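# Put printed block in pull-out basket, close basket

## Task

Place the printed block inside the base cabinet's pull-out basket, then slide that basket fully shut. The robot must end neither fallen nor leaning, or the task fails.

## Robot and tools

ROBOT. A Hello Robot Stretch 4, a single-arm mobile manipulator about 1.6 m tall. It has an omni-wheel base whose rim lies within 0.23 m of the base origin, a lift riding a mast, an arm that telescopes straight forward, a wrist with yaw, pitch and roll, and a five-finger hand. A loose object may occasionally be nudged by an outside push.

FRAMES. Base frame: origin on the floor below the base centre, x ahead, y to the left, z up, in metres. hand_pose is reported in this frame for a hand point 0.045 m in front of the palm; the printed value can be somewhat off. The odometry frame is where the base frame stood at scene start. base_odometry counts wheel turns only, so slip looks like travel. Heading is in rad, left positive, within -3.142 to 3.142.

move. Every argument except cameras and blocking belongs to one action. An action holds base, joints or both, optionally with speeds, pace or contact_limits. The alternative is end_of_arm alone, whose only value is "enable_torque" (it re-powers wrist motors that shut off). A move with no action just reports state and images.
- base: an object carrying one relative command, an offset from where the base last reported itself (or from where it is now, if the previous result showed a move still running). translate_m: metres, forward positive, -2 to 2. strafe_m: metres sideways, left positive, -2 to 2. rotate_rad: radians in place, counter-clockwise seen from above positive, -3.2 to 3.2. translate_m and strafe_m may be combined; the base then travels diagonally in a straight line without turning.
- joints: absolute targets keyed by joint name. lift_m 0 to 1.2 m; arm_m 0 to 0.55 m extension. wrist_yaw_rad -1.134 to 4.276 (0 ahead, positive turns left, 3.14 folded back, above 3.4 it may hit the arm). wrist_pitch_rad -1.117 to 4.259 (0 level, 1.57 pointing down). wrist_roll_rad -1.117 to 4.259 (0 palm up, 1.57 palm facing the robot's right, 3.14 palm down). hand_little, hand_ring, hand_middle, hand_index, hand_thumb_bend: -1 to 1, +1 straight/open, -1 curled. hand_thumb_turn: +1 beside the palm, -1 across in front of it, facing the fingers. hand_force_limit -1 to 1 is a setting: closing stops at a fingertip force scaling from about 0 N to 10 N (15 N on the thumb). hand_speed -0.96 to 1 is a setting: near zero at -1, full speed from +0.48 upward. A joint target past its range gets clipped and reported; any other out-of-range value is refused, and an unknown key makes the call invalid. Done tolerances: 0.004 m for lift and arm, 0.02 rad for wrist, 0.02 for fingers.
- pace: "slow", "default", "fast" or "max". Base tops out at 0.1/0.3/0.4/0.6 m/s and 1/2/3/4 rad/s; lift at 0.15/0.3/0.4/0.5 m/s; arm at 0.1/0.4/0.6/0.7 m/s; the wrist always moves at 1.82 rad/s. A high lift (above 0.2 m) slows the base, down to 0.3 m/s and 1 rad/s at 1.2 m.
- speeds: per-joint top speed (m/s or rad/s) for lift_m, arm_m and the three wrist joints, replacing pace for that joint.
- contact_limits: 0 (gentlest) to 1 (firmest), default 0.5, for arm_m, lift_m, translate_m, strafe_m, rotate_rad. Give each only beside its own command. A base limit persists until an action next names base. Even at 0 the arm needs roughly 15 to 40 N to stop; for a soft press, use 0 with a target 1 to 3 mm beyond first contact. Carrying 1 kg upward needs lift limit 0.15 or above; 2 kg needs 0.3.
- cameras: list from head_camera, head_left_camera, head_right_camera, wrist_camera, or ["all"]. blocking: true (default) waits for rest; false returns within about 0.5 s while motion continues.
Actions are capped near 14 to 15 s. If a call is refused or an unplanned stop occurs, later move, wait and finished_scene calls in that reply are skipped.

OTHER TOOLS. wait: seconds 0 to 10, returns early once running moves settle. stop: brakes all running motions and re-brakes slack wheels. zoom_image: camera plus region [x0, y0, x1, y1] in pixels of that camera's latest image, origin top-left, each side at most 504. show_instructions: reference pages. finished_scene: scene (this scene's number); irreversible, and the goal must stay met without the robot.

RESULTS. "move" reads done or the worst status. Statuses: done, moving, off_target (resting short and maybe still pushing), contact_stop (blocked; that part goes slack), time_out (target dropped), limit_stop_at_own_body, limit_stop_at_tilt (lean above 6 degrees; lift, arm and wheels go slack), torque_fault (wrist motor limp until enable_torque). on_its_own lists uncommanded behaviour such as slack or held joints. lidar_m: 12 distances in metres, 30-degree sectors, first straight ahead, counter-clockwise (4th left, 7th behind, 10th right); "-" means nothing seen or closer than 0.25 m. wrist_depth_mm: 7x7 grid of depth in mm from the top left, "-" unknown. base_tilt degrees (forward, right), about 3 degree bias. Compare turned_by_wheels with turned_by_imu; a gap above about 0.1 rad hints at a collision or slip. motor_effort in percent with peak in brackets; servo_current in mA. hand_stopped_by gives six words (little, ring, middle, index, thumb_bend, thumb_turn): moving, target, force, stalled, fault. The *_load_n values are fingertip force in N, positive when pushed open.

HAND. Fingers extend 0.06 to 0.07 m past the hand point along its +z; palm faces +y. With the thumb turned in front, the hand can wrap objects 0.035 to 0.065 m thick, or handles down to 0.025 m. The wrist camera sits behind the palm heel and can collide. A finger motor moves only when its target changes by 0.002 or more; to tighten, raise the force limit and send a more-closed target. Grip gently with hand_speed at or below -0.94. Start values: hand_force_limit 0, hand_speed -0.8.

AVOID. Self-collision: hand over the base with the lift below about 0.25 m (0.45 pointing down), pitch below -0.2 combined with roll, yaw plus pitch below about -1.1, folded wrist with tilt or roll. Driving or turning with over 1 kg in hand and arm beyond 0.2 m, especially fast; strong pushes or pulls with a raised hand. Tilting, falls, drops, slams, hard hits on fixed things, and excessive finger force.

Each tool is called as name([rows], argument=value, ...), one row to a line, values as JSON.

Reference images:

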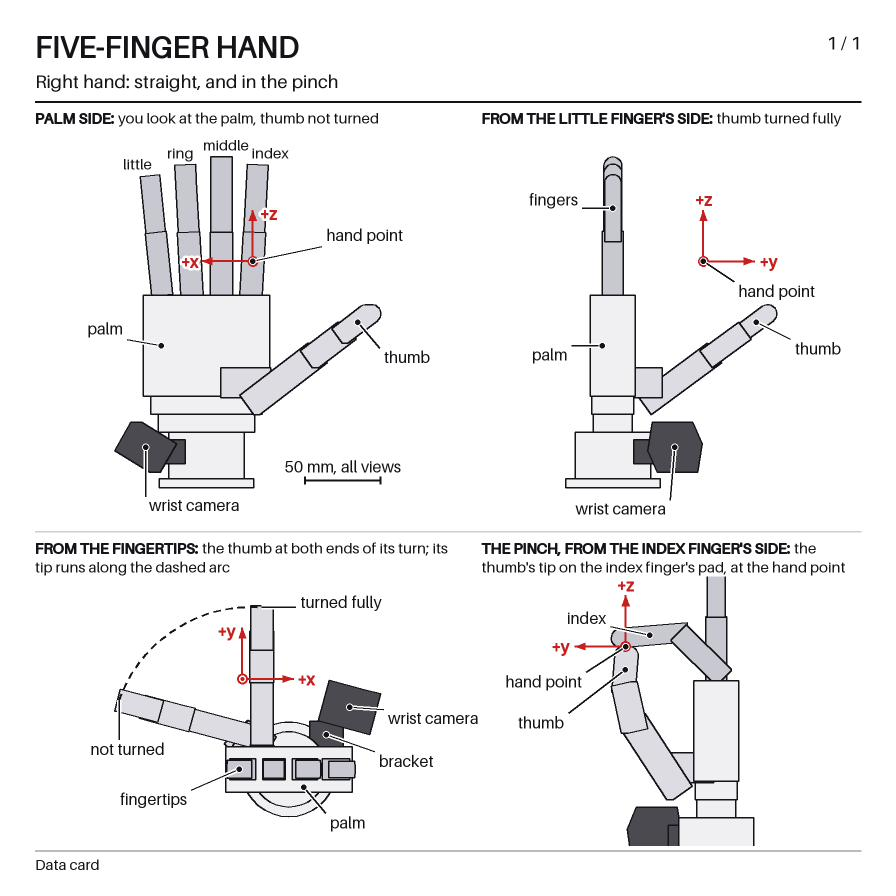

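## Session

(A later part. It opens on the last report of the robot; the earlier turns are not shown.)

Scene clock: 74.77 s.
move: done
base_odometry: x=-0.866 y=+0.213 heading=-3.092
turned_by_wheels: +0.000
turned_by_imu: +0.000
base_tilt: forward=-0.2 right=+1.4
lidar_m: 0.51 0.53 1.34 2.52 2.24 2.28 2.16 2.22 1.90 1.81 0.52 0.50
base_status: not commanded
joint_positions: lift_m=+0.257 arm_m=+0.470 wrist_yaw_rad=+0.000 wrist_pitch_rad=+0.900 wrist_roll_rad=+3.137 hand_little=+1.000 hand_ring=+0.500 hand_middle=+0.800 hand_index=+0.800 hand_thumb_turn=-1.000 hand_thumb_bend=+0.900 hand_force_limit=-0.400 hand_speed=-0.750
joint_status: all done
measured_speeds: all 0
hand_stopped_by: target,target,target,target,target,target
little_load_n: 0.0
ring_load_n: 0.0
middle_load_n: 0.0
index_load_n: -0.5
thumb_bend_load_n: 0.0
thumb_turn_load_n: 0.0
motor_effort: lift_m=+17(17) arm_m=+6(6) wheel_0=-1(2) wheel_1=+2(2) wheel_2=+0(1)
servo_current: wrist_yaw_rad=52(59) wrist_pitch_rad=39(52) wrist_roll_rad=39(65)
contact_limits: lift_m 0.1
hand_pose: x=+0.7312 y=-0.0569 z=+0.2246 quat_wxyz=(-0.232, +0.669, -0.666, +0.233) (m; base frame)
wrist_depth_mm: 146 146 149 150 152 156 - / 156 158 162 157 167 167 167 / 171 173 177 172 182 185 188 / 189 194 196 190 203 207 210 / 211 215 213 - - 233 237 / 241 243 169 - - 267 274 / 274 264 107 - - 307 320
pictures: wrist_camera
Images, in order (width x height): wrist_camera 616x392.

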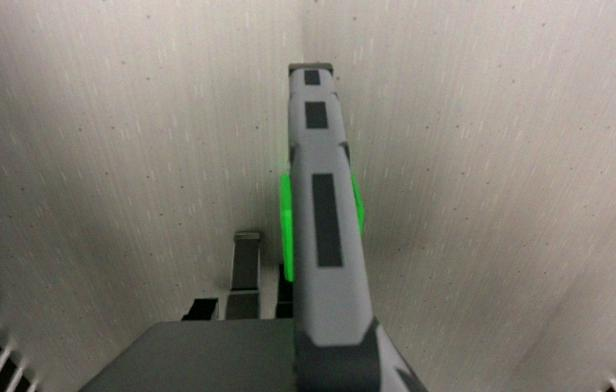

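move(joints={"lift_m": 0.52, "hand_index": 1, "hand_middle": 1, "hand_ring": 1, "hand_thumb_bend": 1}, cameras=["wrist_camera"])

move(base={"translate_m": -0.25, "strafe_m": -0.08}, joints={"arm_m": 0.0, "wrist_pitch_rad": 0.0, "hand_thumb_turn": 1, "hand_speed": 0})

move(joints={"wrist_roll_rad": 0.0})

move(joints={"wrist_yaw_rad": 3.088})

move(joints={"lift_m": 0.135}, cameras=["all"])

Scene clock: 78.00 s.
move: done
base_odometry: x=-0.866 y=+0.213 heading=-3.092
turned_by_wheels: +0.000
turned_by_imu: +0.000
base_tilt: forward=-0.2 right=+1.3
lidar_m: 0.50 0.53 1.34 2.53 2.24 2.26 2.17 2.25 1.88 1.81 0.54 0.49
base_status: not commanded
joint_positions: lift_m=+0.520 arm_m=+0.470 wrist_yaw_rad=+0.000 wrist_pitch_rad=+0.900 wrist_roll_rad=+3.137 hand_little=+1.000 hand_ring=+1.000 hand_middle=+1.000 hand_index=+1.000 hand_thumb_turn=-1.000 hand_thumb_bend=+1.000 hand_force_limit=-0.400 hand_speed=-0.750
joint_status: all done
measured_speeds: all 0
hand_stopped_by: target,target,target,target,target,target
little_load_n: 0.0
ring_load_n: 0.0
middle_load_n: 0.0
index_load_n: 0.0
thumb_bend_load_n: -0.5
thumb_turn_load_n: 0.0
motor_effort: lift_m=+25(29) arm_m=+6(6) wheel_0=-1(2) wheel_1=+2(2) wheel_2=+0(0)
servo_current: wrist_yaw_rad=59(65) wrist_pitch_rad=46(52) wrist_roll_rad=39(65)
hand_pose: x=+0.7312 y=-0.0569 z=+0.4870 quat_wxyz=(-0.232, +0.669, -0.666, +0.233) (m; base frame)
wrist_depth_mm: 373 384 392 389 399 404 413 / 362 418 424 118 436 442 452 / 351 455 462 459 480 484 691 / 351 500 512 521 - 539 591 / 366 544 574 580 - 591 484 / 373 496 189 - - 564 459 / 359 430 106 - - 564 455
pictures: wrist_camera
Images, in order (width x height): wrist_camera 616x392.

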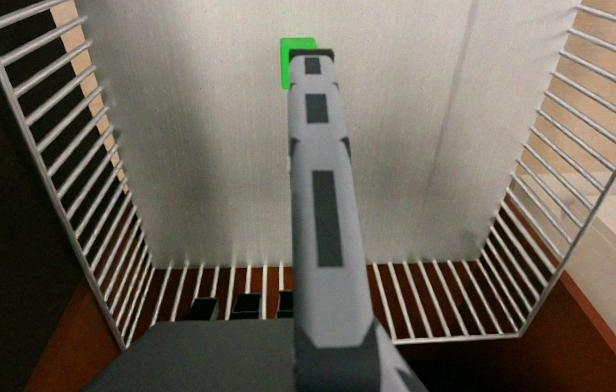

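Scene clock: 80.47 s.
move: done
base_odometry: x=-0.621 y=+0.305 heading=-3.092
turned_by_wheels: +0.000
turned_by_imu: +0.002
base_tilt: forward=-0.1 right=+1.4
lidar_m: 0.75 0.82 1.71 2.24 2.33 2.02 1.90 1.93 1.82 1.73 1.81 0.65
base_status: done
joint_positions: lift_m=+0.520 arm_m=+0.001 wrist_yaw_rad=+0.000 wrist_pitch_rad=+0.010 wrist_roll_rad=+3.137 hand_little=+1.000 hand_ring=+1.000 hand_middle=+1.000 hand_index=+1.000 hand_thumb_turn=+1.000 hand_thumb_bend=+1.000 hand_force_limit=-0.400 hand_speed=+0.000
joint_status: all done
measured_speeds: all 0
hand_stopped_by: target,target,target,target,target,target
little_load_n: -0.5
ring_load_n: -0.5
middle_load_n: 0.0
index_load_n: -0.5
thumb_bend_load_n: 0.0
thumb_turn_load_n: 0.0
motor_effort: lift_m=+25(25) arm_m=-6(12) wheel_0=+0(6) wheel_1=-1(13) wheel_2=+0(9)
servo_current: wrist_yaw_rad=33(72) wrist_pitch_rad=46(163) wrist_roll_rad=52(72)
hand_pose: x=+0.3923 y=-0.0569 z=+0.6354 quat_wxyz=(-0.496, +0.504, -0.501, +0.499) (m; base frame)
wrist_depth_mm: 1182 - 831 891 917 809 1060 / 382 427 1042 1078 1138 1060 1042 / 377 424 1499 1576 1336 1025 1060 / 379 418 1537 1537 1205 1042 1025 / 370 410 1464 1576 1255 1025 - / 368 407 165 185 1025 - - / - 379 107 - - - -
pictures: none

Scene clock: 82.83 s.
move: done
base_odometry: x=-0.621 y=+0.305 heading=-3.092
turned_by_wheels: +0.000
turned_by_imu: +0.000
base_tilt: forward=-0.1 right=+1.3
lidar_m: 0.75 0.78 1.71 2.26 2.32 2.02 1.90 1.94 1.80 1.73 1.81 0.65
base_status: not commanded
joint_positions: lift_m=+0.520 arm_m=+0.001 wrist_yaw_rad=+0.000 wrist_pitch_rad=+0.010 wrist_roll_rad=+0.004 hand_little=+1.000 hand_ring=+1.000 hand_middle=+1.000 hand_index=+1.000 hand_thumb_turn=+1.000 hand_thumb_bend=+1.000 hand_force_limit=-0.400 hand_speed=+0.000
joint_status: all done
measured_speeds: all 0
hand_stopped_by: target,target,target,target,target,target
little_load_n: 0.0
ring_load_n: 0.0
middle_load_n: 0.0
index_load_n: 0.0
thumb_bend_load_n: 0.0
thumb_turn_load_n: 0.0
motor_effort: lift_m=+25(25) arm_m=-6(6) wheel_0=-1(1) wheel_1=-1(1) wheel_2=+0(0)
servo_current: wrist_yaw_rad=46(72) wrist_pitch_rad=59(72) wrist_roll_rad=59(137)
hand_pose: x=+0.3935 y=-0.1185 z=+0.7558 quat_wxyz=(+0.497, +0.503, +0.501, +0.498) (m; base frame)
wrist_depth_mm: - - - - - - - / - - - - - - - / - 931 960 976 - 402 - / 976 1138 1499 1537 - 392 - / 960 1098 1366 1255 - 389 - / 976 1098 208 206 - - - / 976 1008 107 - - - -
pictures: none

Scene clock: 85.17 s.
move: done
base_odometry: x=-0.621 y=+0.305 heading=-3.092
turned_by_wheels: +0.000
turned_by_imu: +0.000
base_tilt: forward=+0.0 right=+1.4
lidar_m: 0.75 0.81 1.71 2.25 2.34 2.01 1.90 1.95 1.82 1.73 1.80 0.66
base_status: not commanded
joint_positions: lift_m=+0.520 arm_m=+0.001 wrist_yaw_rad=+3.086 wrist_pitch_rad=+0.010 wrist_roll_rad=+0.004 hand_little=+1.000 hand_ring=+1.000 hand_middle=+1.000 hand_index=+1.000 hand_thumb_turn=+1.000 hand_thumb_bend=+1.000 hand_force_limit=-0.400 hand_speed=+0.000
joint_status: all done
measured_speeds: all 0
hand_stopped_by: target,target,target,target,target,target
little_load_n: 0.0
ring_load_n: 0.0
middle_load_n: 0.0
index_load_n: 0.0
thumb_bend_load_n: 0.0
thumb_turn_load_n: 0.0
motor_effort: lift_m=+25(25) arm_m=-5(6) wheel_0=+0(1) wheel_1=+0(1) wheel_2=+0(0)
servo_current: wrist_yaw_rad=59(111) wrist_pitch_rad=59(65) wrist_roll_rad=59(72)
hand_pose: x=-0.0437 y=+0.1305 z=+0.7558 quat_wxyz=(-0.485, -0.487, +0.517, +0.510) (m; base frame)
wrist_depth_mm: 136 138 - - - - - / 117 138 - - - - - / 120 138 - - - - - / 136 159 - - - - - / 135 - - - - - - / - - 186 206 - - - / 1708 1618 107 - - - -
pictures: none

Scene clock: 87.73 s.
move: done
base_odometry: x=-0.621 y=+0.305 heading=-3.092
turned_by_wheels: +0.000
turned_by_imu: +0.000
base_tilt: forward=-0.1 right=+1.4
lidar_m: 0.75 0.80 1.69 2.24 2.32 2.02 1.90 1.94 1.80 1.74 1.82 0.66
base_status: not commanded
joint_positions: lift_m=+0.135 arm_m=+0.001 wrist_yaw_rad=+3.086 wrist_pitch_rad=+0.010 wrist_roll_rad=+0.004 hand_little=+1.000 hand_ring=+1.000 hand_middle=+1.000 hand_index=+1.000 hand_thumb_turn=+1.000 hand_thumb_bend=+1.000 hand_force_limit=-0.400 hand_speed=+0.000
joint_status: all done
measured_speeds: all 0
hand_stopped_by: target,target,target,target,target,target
little_load_n: 0.0
ring_load_n: 0.0
middle_load_n: 0.0
index_load_n: 0.0
thumb_bend_load_n: 0.0
thumb_turn_load_n: 0.0
motor_effort: lift_m=+18(24) arm_m=-5(6) wheel_0=+0(1) wheel_1=+0(1) wheel_2=+0(0)
servo_current: wrist_yaw_rad=20(65) wrist_pitch_rad=52(72) wrist_roll_rad=59(65)
hand_pose: x=-0.0437 y=+0.1305 z=+0.3715 quat_wxyz=(-0.485, -0.487, +0.517, +0.510) (m; base frame)
wrist_depth_mm: 136 148 - - - - - / 118 139 - - - - - / 121 139 - - - - - / 136 163 - - - - - / 135 - - - - - - / 1336 1308 189 185 1464 - - / 917 854 106 - - - -
pictures: head_camera, head_left_camera, head_right_camera, wrist_camera
Images, in order (width x height): head_camera 420x560, head_left_camera 420x672, head_right_camera 420x672, wrist_camera 616x392.

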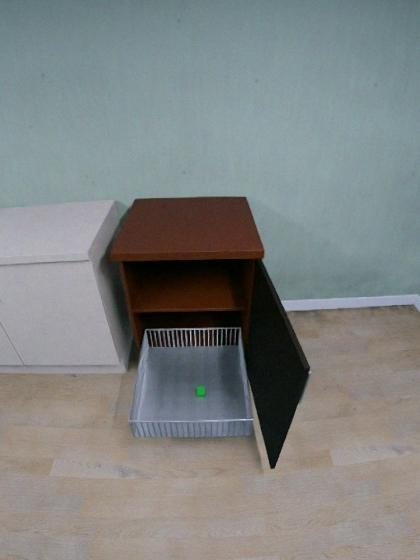

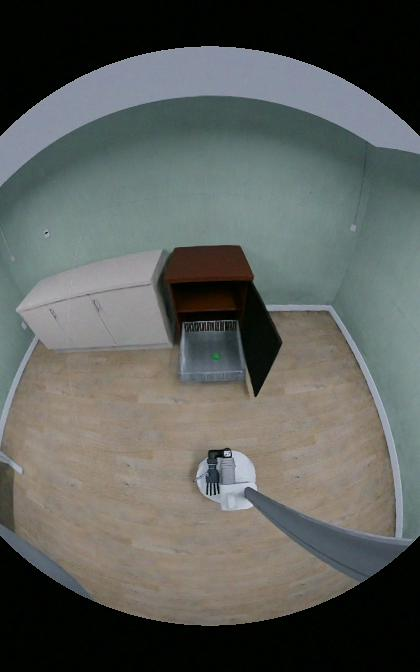

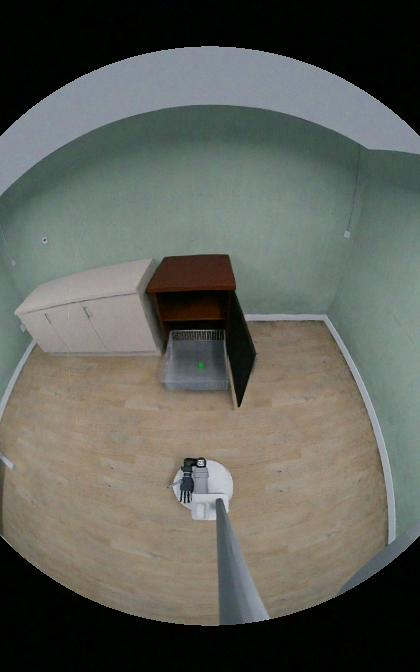

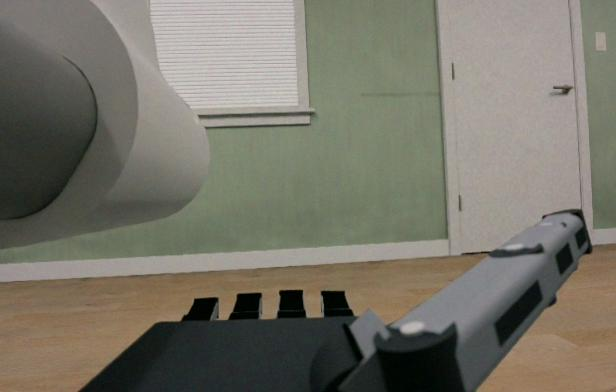

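move(base={"translate_m": 0.2, "strafe_m": 0.06}, joints={"arm_m": 0.25}, cameras=["head_camera", "head_left_camera", "head_right_camera"])

zoom_image(camera="head_right_camera", region=[130, 330, 290, 520])

zoom_image(camera="head_left_camera", region=[150, 320, 330, 520])

Scene clock: 90.37 s.
move: done
base_odometry: x=-0.817 y=+0.235 heading=-3.092
turned_by_wheels: +0.000
turned_by_imu: -0.001
base_tilt: forward=+0.0 right=+1.3
lidar_m: 0.55 0.59 1.43 2.24 2.27 2.21 2.10 2.14 1.86 1.79 1.86 0.53
base_status: done
joint_positions: lift_m=+0.135 arm_m=+0.250 wrist_yaw_rad=+3.087 wrist_pitch_rad=+0.010 wrist_roll_rad=+0.003 hand_little=+1.000 hand_ring=+1.000 hand_middle=+1.000 hand_index=+1.000 hand_thumb_turn=+1.000 hand_thumb_bend=+1.000 hand_force_limit=-0.400 hand_speed=+0.000
joint_status: all done
measured_speeds: all 0
hand_stopped_by: target,target,target,target,target,target
little_load_n: 0.0
ring_load_n: 0.0
middle_load_n: 0.0
index_load_n: 0.0
thumb_bend_load_n: 0.0
thumb_turn_load_n: 0.0
motor_effort: lift_m=+18(18) arm_m=+6(12) wheel_0=+1(5) wheel_1=+2(11) wheel_2=+2(9)
servo_current: wrist_yaw_rad=52(65) wrist_pitch_rad=52(65) wrist_roll_rad=59(65)
hand_pose: x=+0.2055 y=+0.1304 z=+0.3714 quat_wxyz=(-0.485, -0.488, +0.517, +0.510) (m; base frame)
wrist_depth_mm: - - - - - - - / 125 439 - - - - - / 134 207 477 - - - - / 138 215 - - - - - / - 1863 - - - - - / 1336 421 189 185 1430 - - / - - 107 - - - -
pictures: head_camera, head_left_camera, head_right_camera
Images, in order (width x height): head_camera 420x560, head_left_camera 420x672, head_right_camera 420x672.

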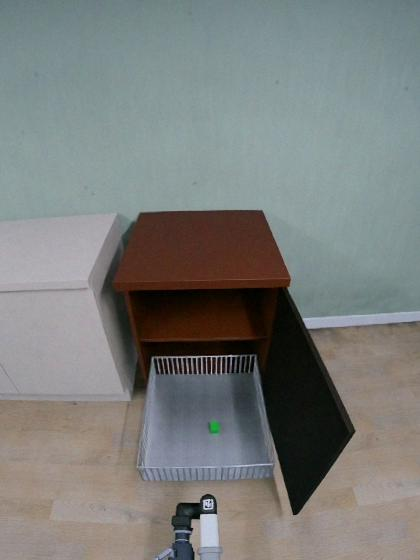

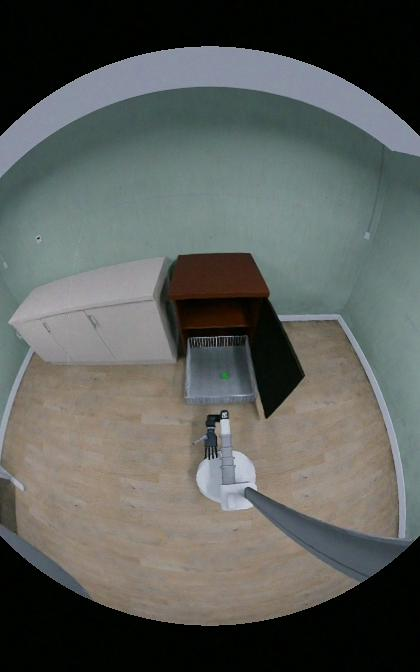

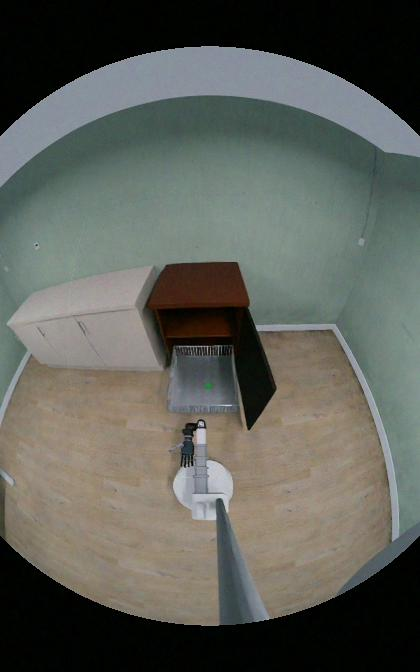

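Scaled by 2.653 from the camera's 420x672 image, which has a finer 600x960 frame.

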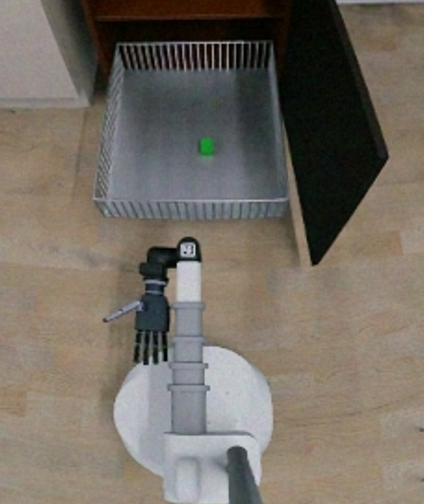

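Scaled by 2.520 from the camera's 420x672 image, which has a finer 600x960 frame.

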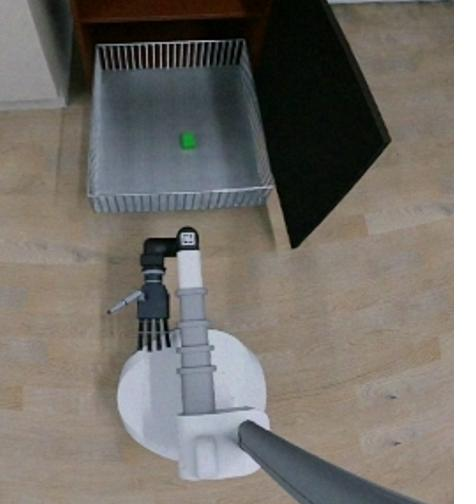

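move(base={"translate_m": 0.3}, pace="slow", contact_limits={"translate_m": 0.3}, cameras=["head_camera", "head_left_camera", "head_right_camera"])

zoom_image(camera="head_right_camera", region=[130, 310, 290, 520])

Scene clock: 94.87 s.
move: done
base_odometry: x=-1.117 y=+0.220 heading=-3.092
turned_by_wheels: +0.000
turned_by_imu: -0.002
base_tilt: forward=-0.1 right=+1.5
lidar_m: 0.46 0.47 0.98 2.93 2.33 2.52 2.40 2.50 1.87 1.79 0.35 0.45
base_status: done
joint_positions: lift_m=+0.135 arm_m=+0.250 wrist_yaw_rad=+3.090 wrist_pitch_rad=+0.010 wrist_roll_rad=+0.003 hand_little=+1.000 hand_ring=+1.000 hand_middle=+1.000 hand_index=+1.000 hand_thumb_turn=+1.000 hand_thumb_bend=+1.000 hand_force_limit=-0.400 hand_speed=+0.000
joint_status: not commanded
measured_speeds: all 0
hand_stopped_by: target,target,target,target,target,target
little_load_n: 0.0
ring_load_n: 0.0
middle_load_n: 0.0
index_load_n: 0.5
thumb_bend_load_n: 0.0
thumb_turn_load_n: 0.5
motor_effort: lift_m=+18(18) arm_m=+5(6) wheel_0=+2(5) wheel_1=+2(11) wheel_2=-2(6)
servo_current: wrist_yaw_rad=52(65) wrist_pitch_rad=52(65) wrist_roll_rad=59(78)
contact_limits: translate_m 0.3
hand_pose: x=+0.2052 y=+0.1297 z=+0.3715 quat_wxyz=(-0.485, -0.488, +0.516, +0.510) (m; base frame)
wrist_depth_mm: - - - - - - - / 121 433 - - - - - / 123 156 452 - - - - / 138 216 504 - - - - / - 452 - - - - - / 1336 410 189 185 1464 - - / - 116 106 - - - -
pictures: head_camera, head_left_camera, head_right_camera
Images, in order (width x height): head_camera 420x560, head_left_camera 420x672, head_right_camera 420x672.

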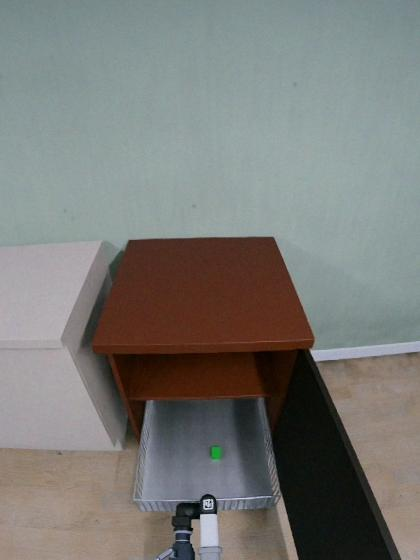

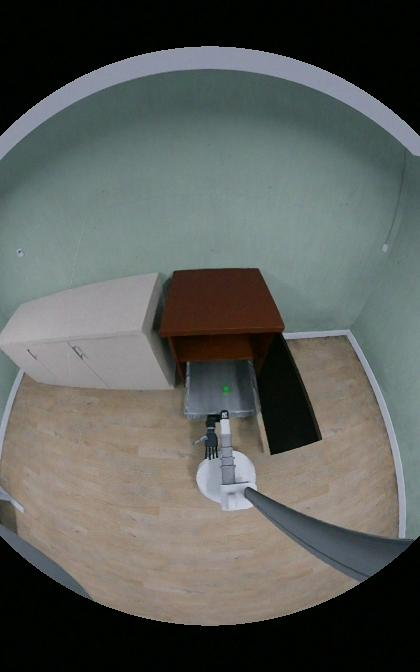

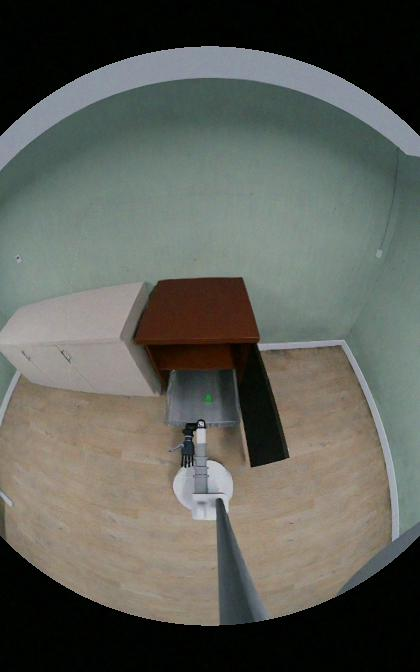

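Scaled by 2.400 from the camera's 420x672 image, which has a finer 600x960 frame.

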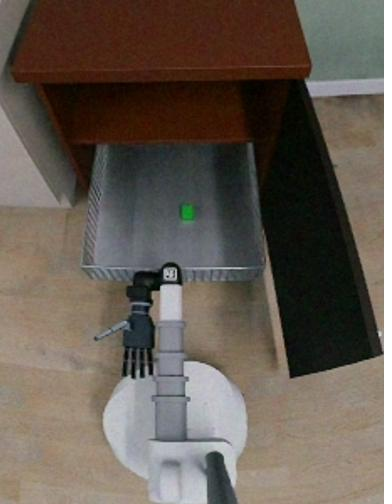

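move(joints={"arm_m": 0.52}, pace="slow", contact_limits={"arm_m": 0.3}, cameras=["head_camera", "head_right_camera"])

zoom_image(camera="head_right_camera", region=[130, 310, 290, 520])

Scene clock: 99.13 s.
move: done
base_odometry: x=-1.117 y=+0.220 heading=-3.092
turned_by_wheels: +0.000
turned_by_imu: +0.001
base_tilt: forward=-0.1 right=+1.5
lidar_m: 0.67 0.71 1.01 2.94 2.34 2.54 2.40 2.48 1.88 1.79 0.34 0.43
base_status: not commanded
joint_positions: lift_m=+0.135 arm_m=+0.520 wrist_yaw_rad=+3.090 wrist_pitch_rad=+0.010 wrist_roll_rad=+0.003 hand_little=+1.000 hand_ring=+1.000 hand_middle=+1.000 hand_index=+1.000 hand_thumb_turn=+1.000 hand_thumb_bend=+1.000 hand_force_limit=-0.400 hand_speed=+0.000
joint_status: all done
measured_speeds: all 0
hand_stopped_by: target,target,target,target,target,target
little_load_n: 0.0
ring_load_n: 0.0
middle_load_n: 0.0
index_load_n: 0.0
thumb_bend_load_n: 0.0
thumb_turn_load_n: 0.0
motor_effort: lift_m=+18(18) arm_m=+7(12) wheel_0=+2(2) wheel_1=+2(2) wheel_2=-2(2)
servo_current: wrist_yaw_rad=33(85) wrist_pitch_rad=65(65) wrist_roll_rad=52(65)
contact_limits: arm_m 0.3; translate_m 0.3
hand_pose: x=+0.4750 y=+0.1297 z=+0.3715 quat_wxyz=(-0.485, -0.488, +0.516, +0.510) (m; base frame)
wrist_depth_mm: - - - - - - - / 112 668 - - - - - / 111 187 - - - - - / 114 236 707 - - - - / - - - - - - - / 1366 1464 165 137 1464 - - / 917 - 107 - - - -
pictures: head_camera, head_right_camera
Images, in order (width x height): head_camera 420x560, head_right_camera 420x672.

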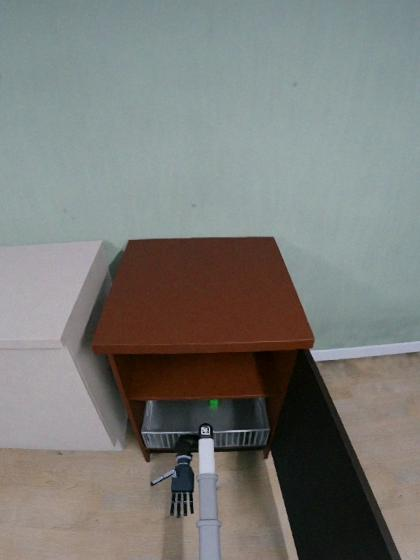

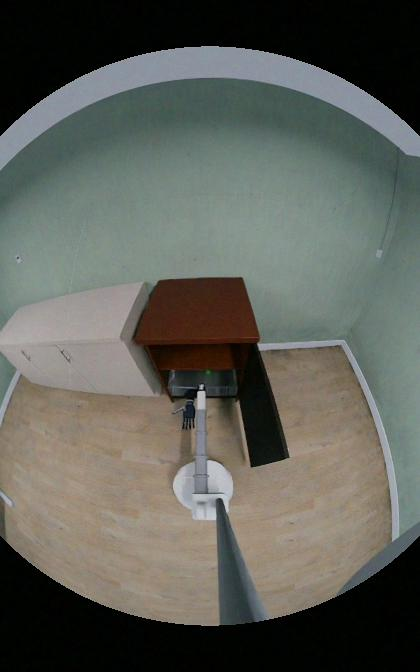

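Scaled by 2.400 from the camera's 420x672 image, which has a finer 600x960 frame.

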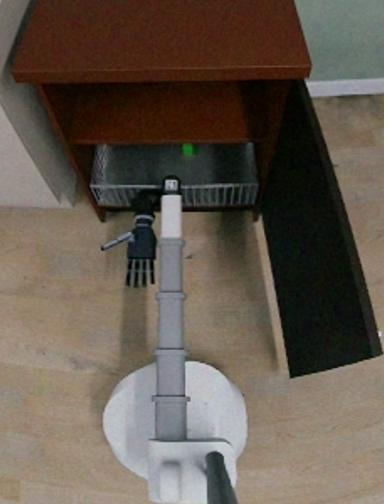

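move(base={"translate_m": 0.12}, pace="slow", contact_limits={"translate_m": 0.15}, cameras=["head_camera", "head_right_camera"])

zoom_image(camera="head_right_camera", region=[130, 310, 290, 520])

Scene clock: 100.90 s.
move: contact_stop
base_odometry: x=-1.126 y=+0.214 heading=-3.126
turned_by_wheels: -0.034
turned_by_imu: -0.024
base_tilt: forward=+0.0 right=+1.3
lidar_m: 0.64 0.68 0.96 2.93 2.34 2.58 2.40 2.48 1.88 1.81 0.35 0.44
base_status: translate_m contact_stop (by the wheels' count: +0.009 of +0.120)
joint_positions: lift_m=+0.135 arm_m=+0.520 wrist_yaw_rad=+3.088 wrist_pitch_rad=+0.006 wrist_roll_rad=+0.003 hand_little=+1.000 hand_ring=+1.000 hand_middle=+1.000 hand_index=+1.000 hand_thumb_turn=+1.000 hand_thumb_bend=+1.000 hand_force_limit=-0.400 hand_speed=+0.000
joint_status: not commanded
measured_speeds: all 0
hand_stopped_by: target,target,target,target,target,target
little_load_n: 0.0
ring_load_n: 0.0
middle_load_n: 0.0
index_load_n: 0.0
thumb_bend_load_n: 0.0
thumb_turn_load_n: 0.0
on_its_own: the wheels are slack since a contact_stop
motor_effort: lift_m=+21(21) arm_m=+5(29) wheel_0=+0(7) wheel_1=+0(18) wheel_2=+0(22)
servo_current: wrist_yaw_rad=46(72) wrist_pitch_rad=33(59) wrist_roll_rad=52(65)
contact_limits: arm_m 0.3; translate_m 0.15
hand_pose: x=+0.4756 y=+0.1301 z=+0.3720 quat_wxyz=(-0.486, -0.487, +0.515, +0.511) (m; base frame)
wrist_depth_mm: - - - - - - - / 111 676 - - - - - / 111 184 - - - - - / 118 236 723 - - - - / - - - - - - - / 1336 1464 165 184 1430 - - / 931 - 107 - - - -
pictures: head_camera, head_right_camera
Images, in order (width x height): head_camera 420x560, head_right_camera 420x672.

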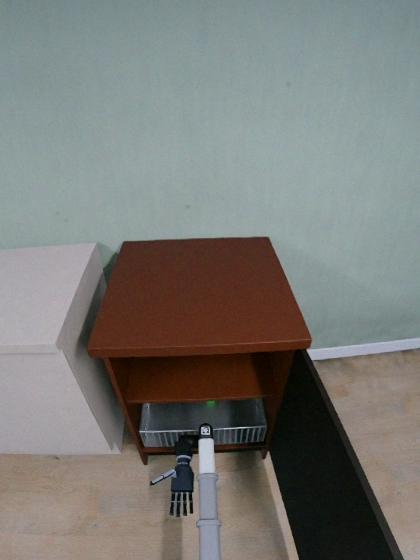

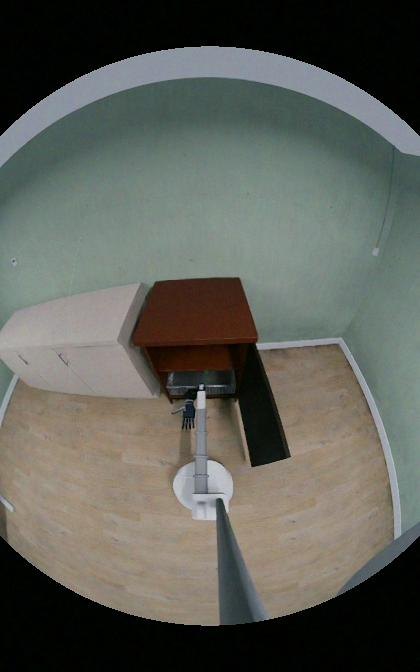

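Scaled by 2.400 from the camera's 420x672 image, which has a finer 600x960 frame.

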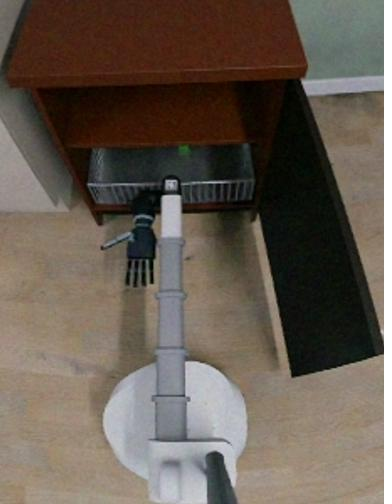

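move(joints={"arm_m": 0.545}, base={"rotate_rad": 0.03}, pace="slow", contact_limits={"arm_m": 0.4}, cameras=["head_camera", "head_right_camera"])

zoom_image(camera="head_camera", region=[90, 330, 320, 500])

Scene clock: 102.23 s.
move: contact_stop
base_odometry: x=-1.125 y=+0.214 heading=-3.096
turned_by_wheels: +0.030
turned_by_imu: +0.030
base_tilt: forward=-0.2 right=+1.3
lidar_m: 0.66 0.69 1.00 2.93 2.33 2.54 2.42 2.50 1.86 1.80 0.35 0.46
base_status: done
joint_positions: lift_m=+0.135 arm_m=+0.532 wrist_yaw_rad=+3.093 wrist_pitch_rad=+0.006 wrist_roll_rad=+0.003 hand_little=+1.000 hand_ring=+1.000 hand_middle=+1.000 hand_index=+1.000 hand_thumb_turn=+1.000 hand_thumb_bend=+1.000 hand_force_limit=-0.400 hand_speed=+0.000
joint_status: arm_m contact_stop (moved +0.012 of +0.025)
measured_speeds: all 0
hand_stopped_by: target,target,target,target,target,target
little_load_n: 0.0
ring_load_n: 0.0
middle_load_n: 0.0
index_load_n: 0.0
thumb_bend_load_n: 0.0
thumb_turn_load_n: 0.0
on_its_own: arm_m is slack since a contact_stop (your +0.545 is given up)
motor_effort: lift_m=+21(21) arm_m=+0(31) wheel_0=-2(4) wheel_1=+2(10) wheel_2=-6(17)
servo_current: wrist_yaw_rad=65(65) wrist_pitch_rad=46(59) wrist_roll_rad=52(65)
contact_limits: arm_m 0.4
hand_pose: x=+0.4872 y=+0.1290 z=+0.3720 quat_wxyz=(-0.487, -0.488, +0.514, +0.510) (m; base frame)
wrist_depth_mm: - - - - - - - / - 691 - - - - - / 110 183 - - - - - / 114 234 683 - - - - / - - - - - - - / 1366 1499 165 137 1499 - - / 931 - 107 - - - -
pictures: head_camera, head_right_camera
Images, in order (width x height): head_camera 420x560, head_right_camera 420x672.

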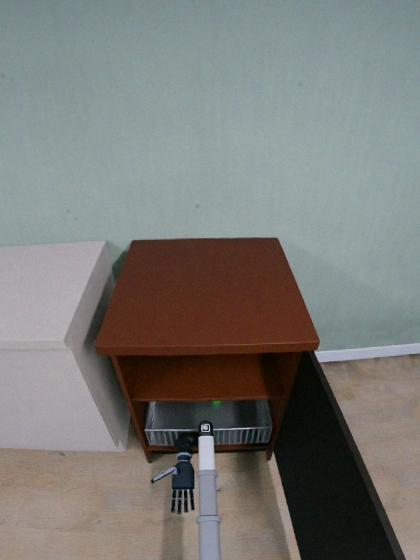

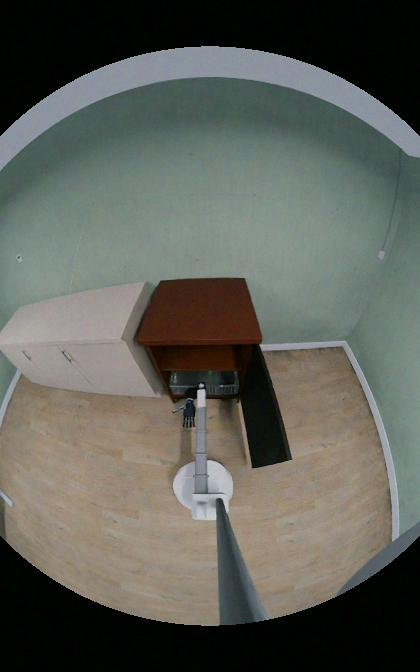

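Scaled by 2.191 from the camera's 420x560 image, which has a finer 1200x1600 frame.

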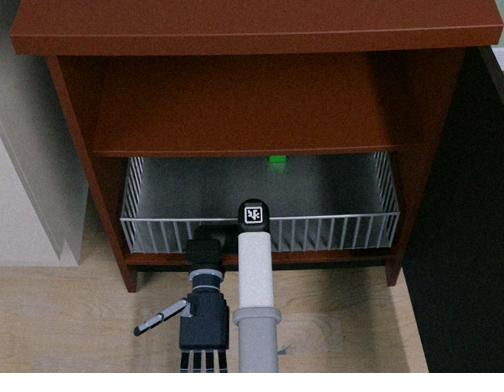

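move(joints={"arm_m": 0.1}, cameras=["head_camera", "head_right_camera"])

zoom_image(camera="head_camera", region=[90, 330, 320, 500])

Scene clock: 104.83 s.
move: done
base_odometry: x=-1.126 y=+0.214 heading=-3.096
turned_by_wheels: +0.000
turned_by_imu: +0.001
base_tilt: forward=-0.1 right=+1.5
lidar_m: 0.65 0.68 1.00 2.92 2.34 2.55 2.42 2.52 1.88 1.80 0.34 0.44
base_status: not commanded
joint_positions: lift_m=+0.135 arm_m=+0.100 wrist_yaw_rad=+3.089 wrist_pitch_rad=+0.006 wrist_roll_rad=+0.003 hand_little=+1.000 hand_ring=+1.000 hand_middle=+1.000 hand_index=+1.000 hand_thumb_turn=+1.000 hand_thumb_bend=+1.000 hand_force_limit=-0.400 hand_speed=+0.000
joint_status: all done
measured_speeds: all 0
hand_stopped_by: target,target,target,target,target,target
little_load_n: 0.0
ring_load_n: 0.0
middle_load_n: 0.0
index_load_n: 0.0
thumb_bend_load_n: 0.0
thumb_turn_load_n: 0.0
motor_effort: lift_m=+21(21) arm_m=-6(13) wheel_0=-2(2) wheel_1=+2(2) wheel_2=-1(6)
servo_current: wrist_yaw_rad=46(72) wrist_pitch_rad=52(59) wrist_roll_rad=39(59)
hand_pose: x=+0.0558 y=+0.1299 z=+0.3720 quat_wxyz=(-0.486, -0.487, +0.515, +0.511) (m; base frame)
wrist_depth_mm: - 319 - - - - - / - 235 - - - - - / - 177 334 - - - - / - 222 - - - - - / 268 - - - - - - / 279 1336 189 185 1430 - - / 276 931 106 - - - -
pictures: head_camera, head_right_camera
Images, in order (width x height): head_camera 420x560, head_right_camera 420x672.

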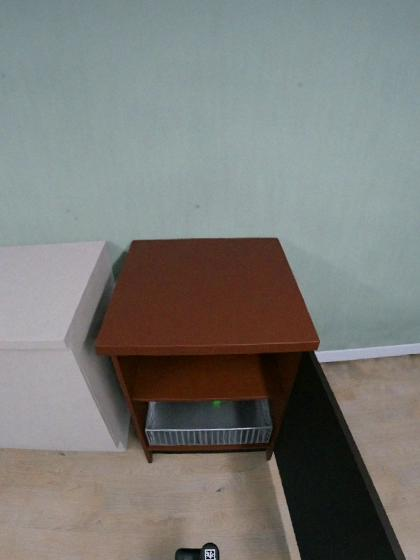

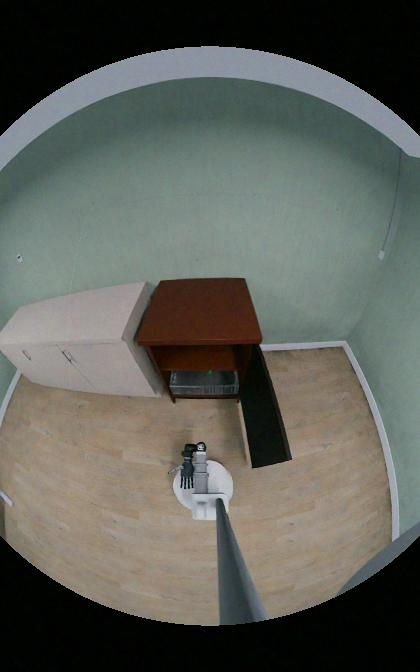

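Scaled by 2.191 from the camera's 420x560 image, which has a finer 1200x1600 frame.

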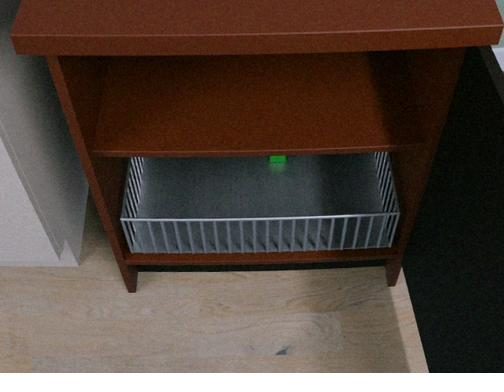

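finished_scene(scene=1)

The scene is finished: the task was done.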